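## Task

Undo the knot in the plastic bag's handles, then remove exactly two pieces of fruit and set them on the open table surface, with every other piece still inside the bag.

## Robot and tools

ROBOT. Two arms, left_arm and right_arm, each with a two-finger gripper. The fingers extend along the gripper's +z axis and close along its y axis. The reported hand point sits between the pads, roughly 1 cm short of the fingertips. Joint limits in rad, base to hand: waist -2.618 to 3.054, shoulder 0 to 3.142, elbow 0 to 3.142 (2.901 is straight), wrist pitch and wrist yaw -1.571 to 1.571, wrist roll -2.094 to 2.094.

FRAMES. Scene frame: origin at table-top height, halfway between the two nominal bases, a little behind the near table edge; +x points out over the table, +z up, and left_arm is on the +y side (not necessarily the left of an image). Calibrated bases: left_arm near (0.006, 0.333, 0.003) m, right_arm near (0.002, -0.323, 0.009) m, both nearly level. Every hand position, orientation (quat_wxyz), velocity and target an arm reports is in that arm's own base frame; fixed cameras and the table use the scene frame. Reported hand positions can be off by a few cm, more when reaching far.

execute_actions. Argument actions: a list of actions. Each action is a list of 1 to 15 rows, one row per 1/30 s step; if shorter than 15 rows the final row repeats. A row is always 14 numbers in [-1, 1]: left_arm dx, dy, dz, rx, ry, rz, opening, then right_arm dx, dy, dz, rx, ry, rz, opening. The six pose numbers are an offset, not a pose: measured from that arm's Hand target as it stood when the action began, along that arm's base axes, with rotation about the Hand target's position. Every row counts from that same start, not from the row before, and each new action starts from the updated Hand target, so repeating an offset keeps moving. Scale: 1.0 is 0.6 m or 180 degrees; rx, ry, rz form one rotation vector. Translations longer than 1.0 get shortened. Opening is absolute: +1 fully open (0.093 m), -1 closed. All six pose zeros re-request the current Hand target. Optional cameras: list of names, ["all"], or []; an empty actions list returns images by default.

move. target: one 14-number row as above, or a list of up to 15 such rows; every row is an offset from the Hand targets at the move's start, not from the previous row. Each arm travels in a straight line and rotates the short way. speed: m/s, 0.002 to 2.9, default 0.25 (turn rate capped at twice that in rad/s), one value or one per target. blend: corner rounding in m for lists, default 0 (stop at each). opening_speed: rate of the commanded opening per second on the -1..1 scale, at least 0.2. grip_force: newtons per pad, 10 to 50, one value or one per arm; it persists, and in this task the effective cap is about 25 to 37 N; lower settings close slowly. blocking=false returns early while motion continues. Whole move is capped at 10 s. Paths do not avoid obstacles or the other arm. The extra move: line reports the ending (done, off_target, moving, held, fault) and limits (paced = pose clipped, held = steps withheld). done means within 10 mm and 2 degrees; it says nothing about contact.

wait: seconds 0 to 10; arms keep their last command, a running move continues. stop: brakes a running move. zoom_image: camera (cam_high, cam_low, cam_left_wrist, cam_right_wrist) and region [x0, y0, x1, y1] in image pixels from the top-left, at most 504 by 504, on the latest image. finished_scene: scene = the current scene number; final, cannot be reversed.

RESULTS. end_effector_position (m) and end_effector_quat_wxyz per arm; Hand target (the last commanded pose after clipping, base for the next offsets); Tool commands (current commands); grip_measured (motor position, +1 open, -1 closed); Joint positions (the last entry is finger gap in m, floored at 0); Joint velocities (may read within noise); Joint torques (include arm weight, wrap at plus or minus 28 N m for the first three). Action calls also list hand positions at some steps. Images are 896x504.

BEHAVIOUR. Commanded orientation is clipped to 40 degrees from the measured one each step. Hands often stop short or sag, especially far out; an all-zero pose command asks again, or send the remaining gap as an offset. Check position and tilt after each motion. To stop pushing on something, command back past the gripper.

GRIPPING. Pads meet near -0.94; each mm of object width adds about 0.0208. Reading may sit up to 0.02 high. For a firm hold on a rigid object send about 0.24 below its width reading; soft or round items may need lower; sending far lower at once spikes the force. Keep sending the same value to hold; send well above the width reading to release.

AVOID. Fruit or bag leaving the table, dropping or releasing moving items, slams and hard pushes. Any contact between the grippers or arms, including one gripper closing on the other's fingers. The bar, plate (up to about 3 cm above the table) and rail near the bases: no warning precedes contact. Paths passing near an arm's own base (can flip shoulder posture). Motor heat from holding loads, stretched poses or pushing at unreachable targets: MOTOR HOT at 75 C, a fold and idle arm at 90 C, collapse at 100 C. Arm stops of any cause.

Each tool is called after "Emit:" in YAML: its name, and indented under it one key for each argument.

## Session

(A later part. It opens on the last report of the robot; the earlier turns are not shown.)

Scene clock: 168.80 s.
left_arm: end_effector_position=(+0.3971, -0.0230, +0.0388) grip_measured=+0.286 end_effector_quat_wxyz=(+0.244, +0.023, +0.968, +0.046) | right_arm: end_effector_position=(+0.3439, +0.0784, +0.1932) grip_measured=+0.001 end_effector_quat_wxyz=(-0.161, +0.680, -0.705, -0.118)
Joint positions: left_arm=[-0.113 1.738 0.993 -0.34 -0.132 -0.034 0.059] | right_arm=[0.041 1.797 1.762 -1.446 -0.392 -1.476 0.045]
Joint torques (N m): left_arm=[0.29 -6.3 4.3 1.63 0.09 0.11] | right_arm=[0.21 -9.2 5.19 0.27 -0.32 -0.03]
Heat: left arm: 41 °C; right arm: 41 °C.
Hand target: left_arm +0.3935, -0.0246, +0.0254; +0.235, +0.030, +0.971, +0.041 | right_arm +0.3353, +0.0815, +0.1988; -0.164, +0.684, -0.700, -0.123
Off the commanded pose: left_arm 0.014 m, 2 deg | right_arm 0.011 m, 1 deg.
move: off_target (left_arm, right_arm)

Stalling: contact. Back off slightly and release.

Emit:
move:
  target: [0.003,0,0.012,0,0,0,0.6,0,0,0,0,0,0,0]
  opening_speed: 0.5

Emit:
move:
  target:
    - [0,0,0.2,0,0,0,0.6,0,0,0,0,0,0,0]
    - [-0.15,0.15,0.2,0,0,0,0.6,-0.05,-0.1,0,0,0,0,0]
  cameras: ["cam_high","cam_low","cam_left_wrist"]

Emit:
zoom_image:
  camera: "cam_high"
  region: [340, 160, 580, 300]

Scene clock: 170.97 s.
left_arm: end_effector_position=(+0.3970, -0.0230, +0.0387) grip_measured=+0.598 end_effector_quat_wxyz=(+0.244, +0.023, +0.968, +0.046) | right_arm: end_effector_position=(+0.3439, +0.0784, +0.1932) grip_measured=+0.001 end_effector_quat_wxyz=(-0.161, +0.680, -0.705, -0.118)
Joint positions: left_arm=[-0.113 1.738 0.993 -0.34 -0.132 -0.033 0.074] | right_arm=[0.041 1.797 1.762 -1.446 -0.392 -1.476 0.045]
Joint torques (N m): left_arm=[0.36 -6.87 6.23 1.37 0.1 0.11] | right_arm=[0.17 -9.13 5.2 0.28 -0.28 0]
Heat: left arm: 40 °C; right arm: 41 °C.
Hand target: left_arm +0.3953, -0.0246, +0.0326; +0.234, +0.030, +0.971, +0.041 | right_arm +0.3353, +0.0815, +0.1988; -0.164, +0.684, -0.700, -0.123
Off the commanded pose: left_arm 0.007 m, 1 deg | right_arm 0.011 m, 1 deg.
move: off_target (right_arm)

Scene clock: 173.63 s.
left_arm: end_effector_position=(+0.3145, +0.0684, +0.1583) grip_measured=+0.598 end_effector_quat_wxyz=(+0.247, +0.025, +0.968, +0.049) | right_arm: end_effector_position=(+0.3135, +0.0179, +0.1919) grip_measured=+0.001 end_effector_quat_wxyz=(-0.158, +0.681, -0.705, -0.120)
Joint positions: left_arm=[0.228 1.309 1.075 -0.829 0.028 0.273 0.074] | right_arm=[-0.153 1.72 1.665 -1.517 -0.4 -1.691 0.045]
Joint torques (N m): left_arm=[0.69 -5.89 5.31 1.21 0.24 0.1] | right_arm=[-0.09 -8.75 5.18 0.09 -0.32 -0.05]
Heat: left arm: 40 °C; right arm: 41 °C.
Hand target: left_arm +0.3053, +0.0653, +0.1526; +0.235, +0.030, +0.971, +0.041 | right_arm +0.3052, +0.0215, +0.1987; -0.163, +0.684, -0.701, -0.123
Off the commanded pose: left_arm 0.011 m, 2 deg | right_arm 0.011 m, 1 deg.
move: off_target (left_arm, right_arm)
camera_calibration:
cam_left_wrist: T_world_to_cam=[[-0.00663973, -0.996208, -0.0867552, 0.0827675], [-0.996545, 0.0137752, -0.0819101, 0.364865], [0.0827945, 0.0859116, -0.992857, 0.21024], [0, 0, 0, 1]] pos_world=[0.346747, 0.0593655, 0.245804]
Images, in order (width x height): cam_high 896x504, cam_low 896x504, cam_left_wrist 896x504.

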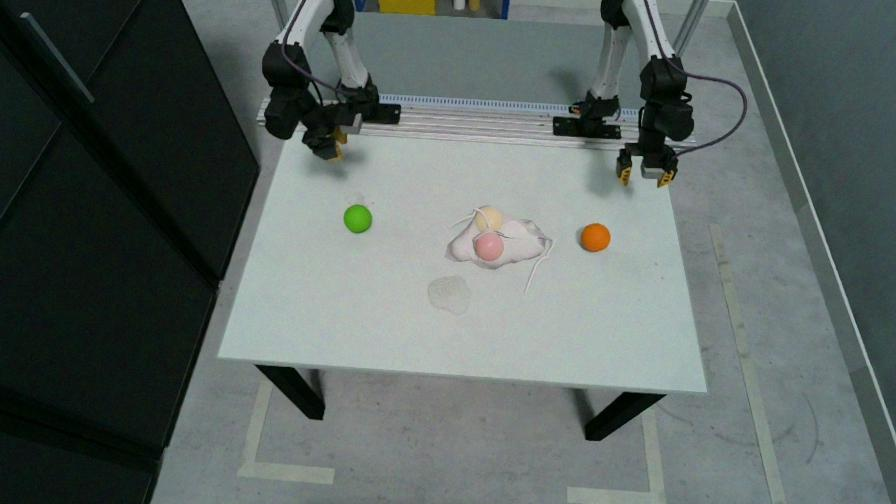

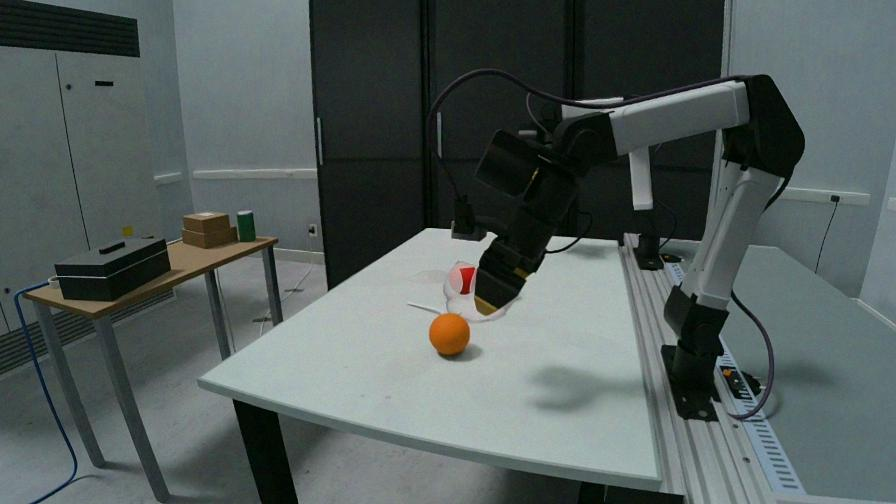

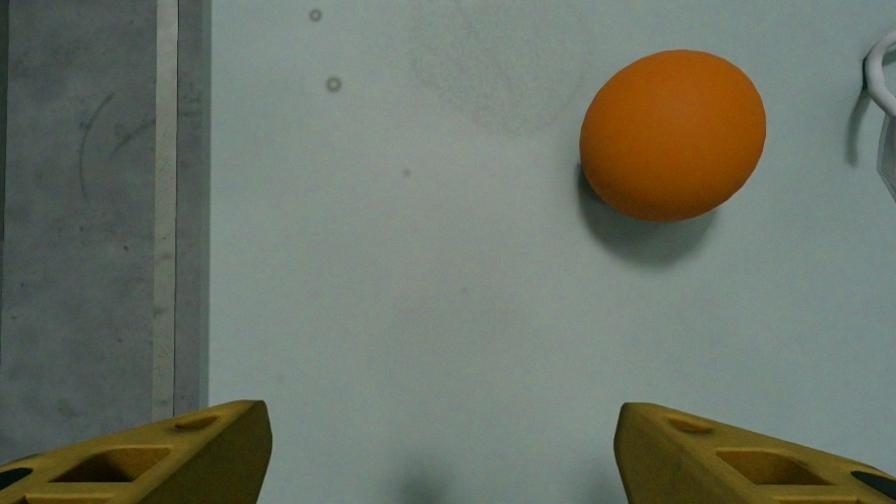

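Scaled by 2.100 from the camera's 896x504 image, which has a finer 1280x720 frame.

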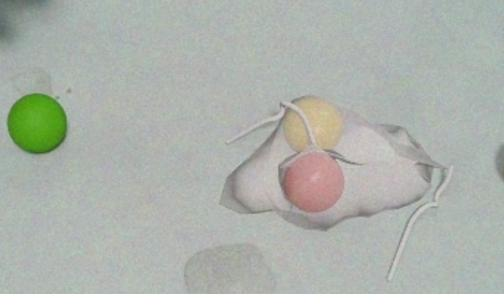

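Emit:
finished_scene:
  scene: 2

The scene is finished: the task was done.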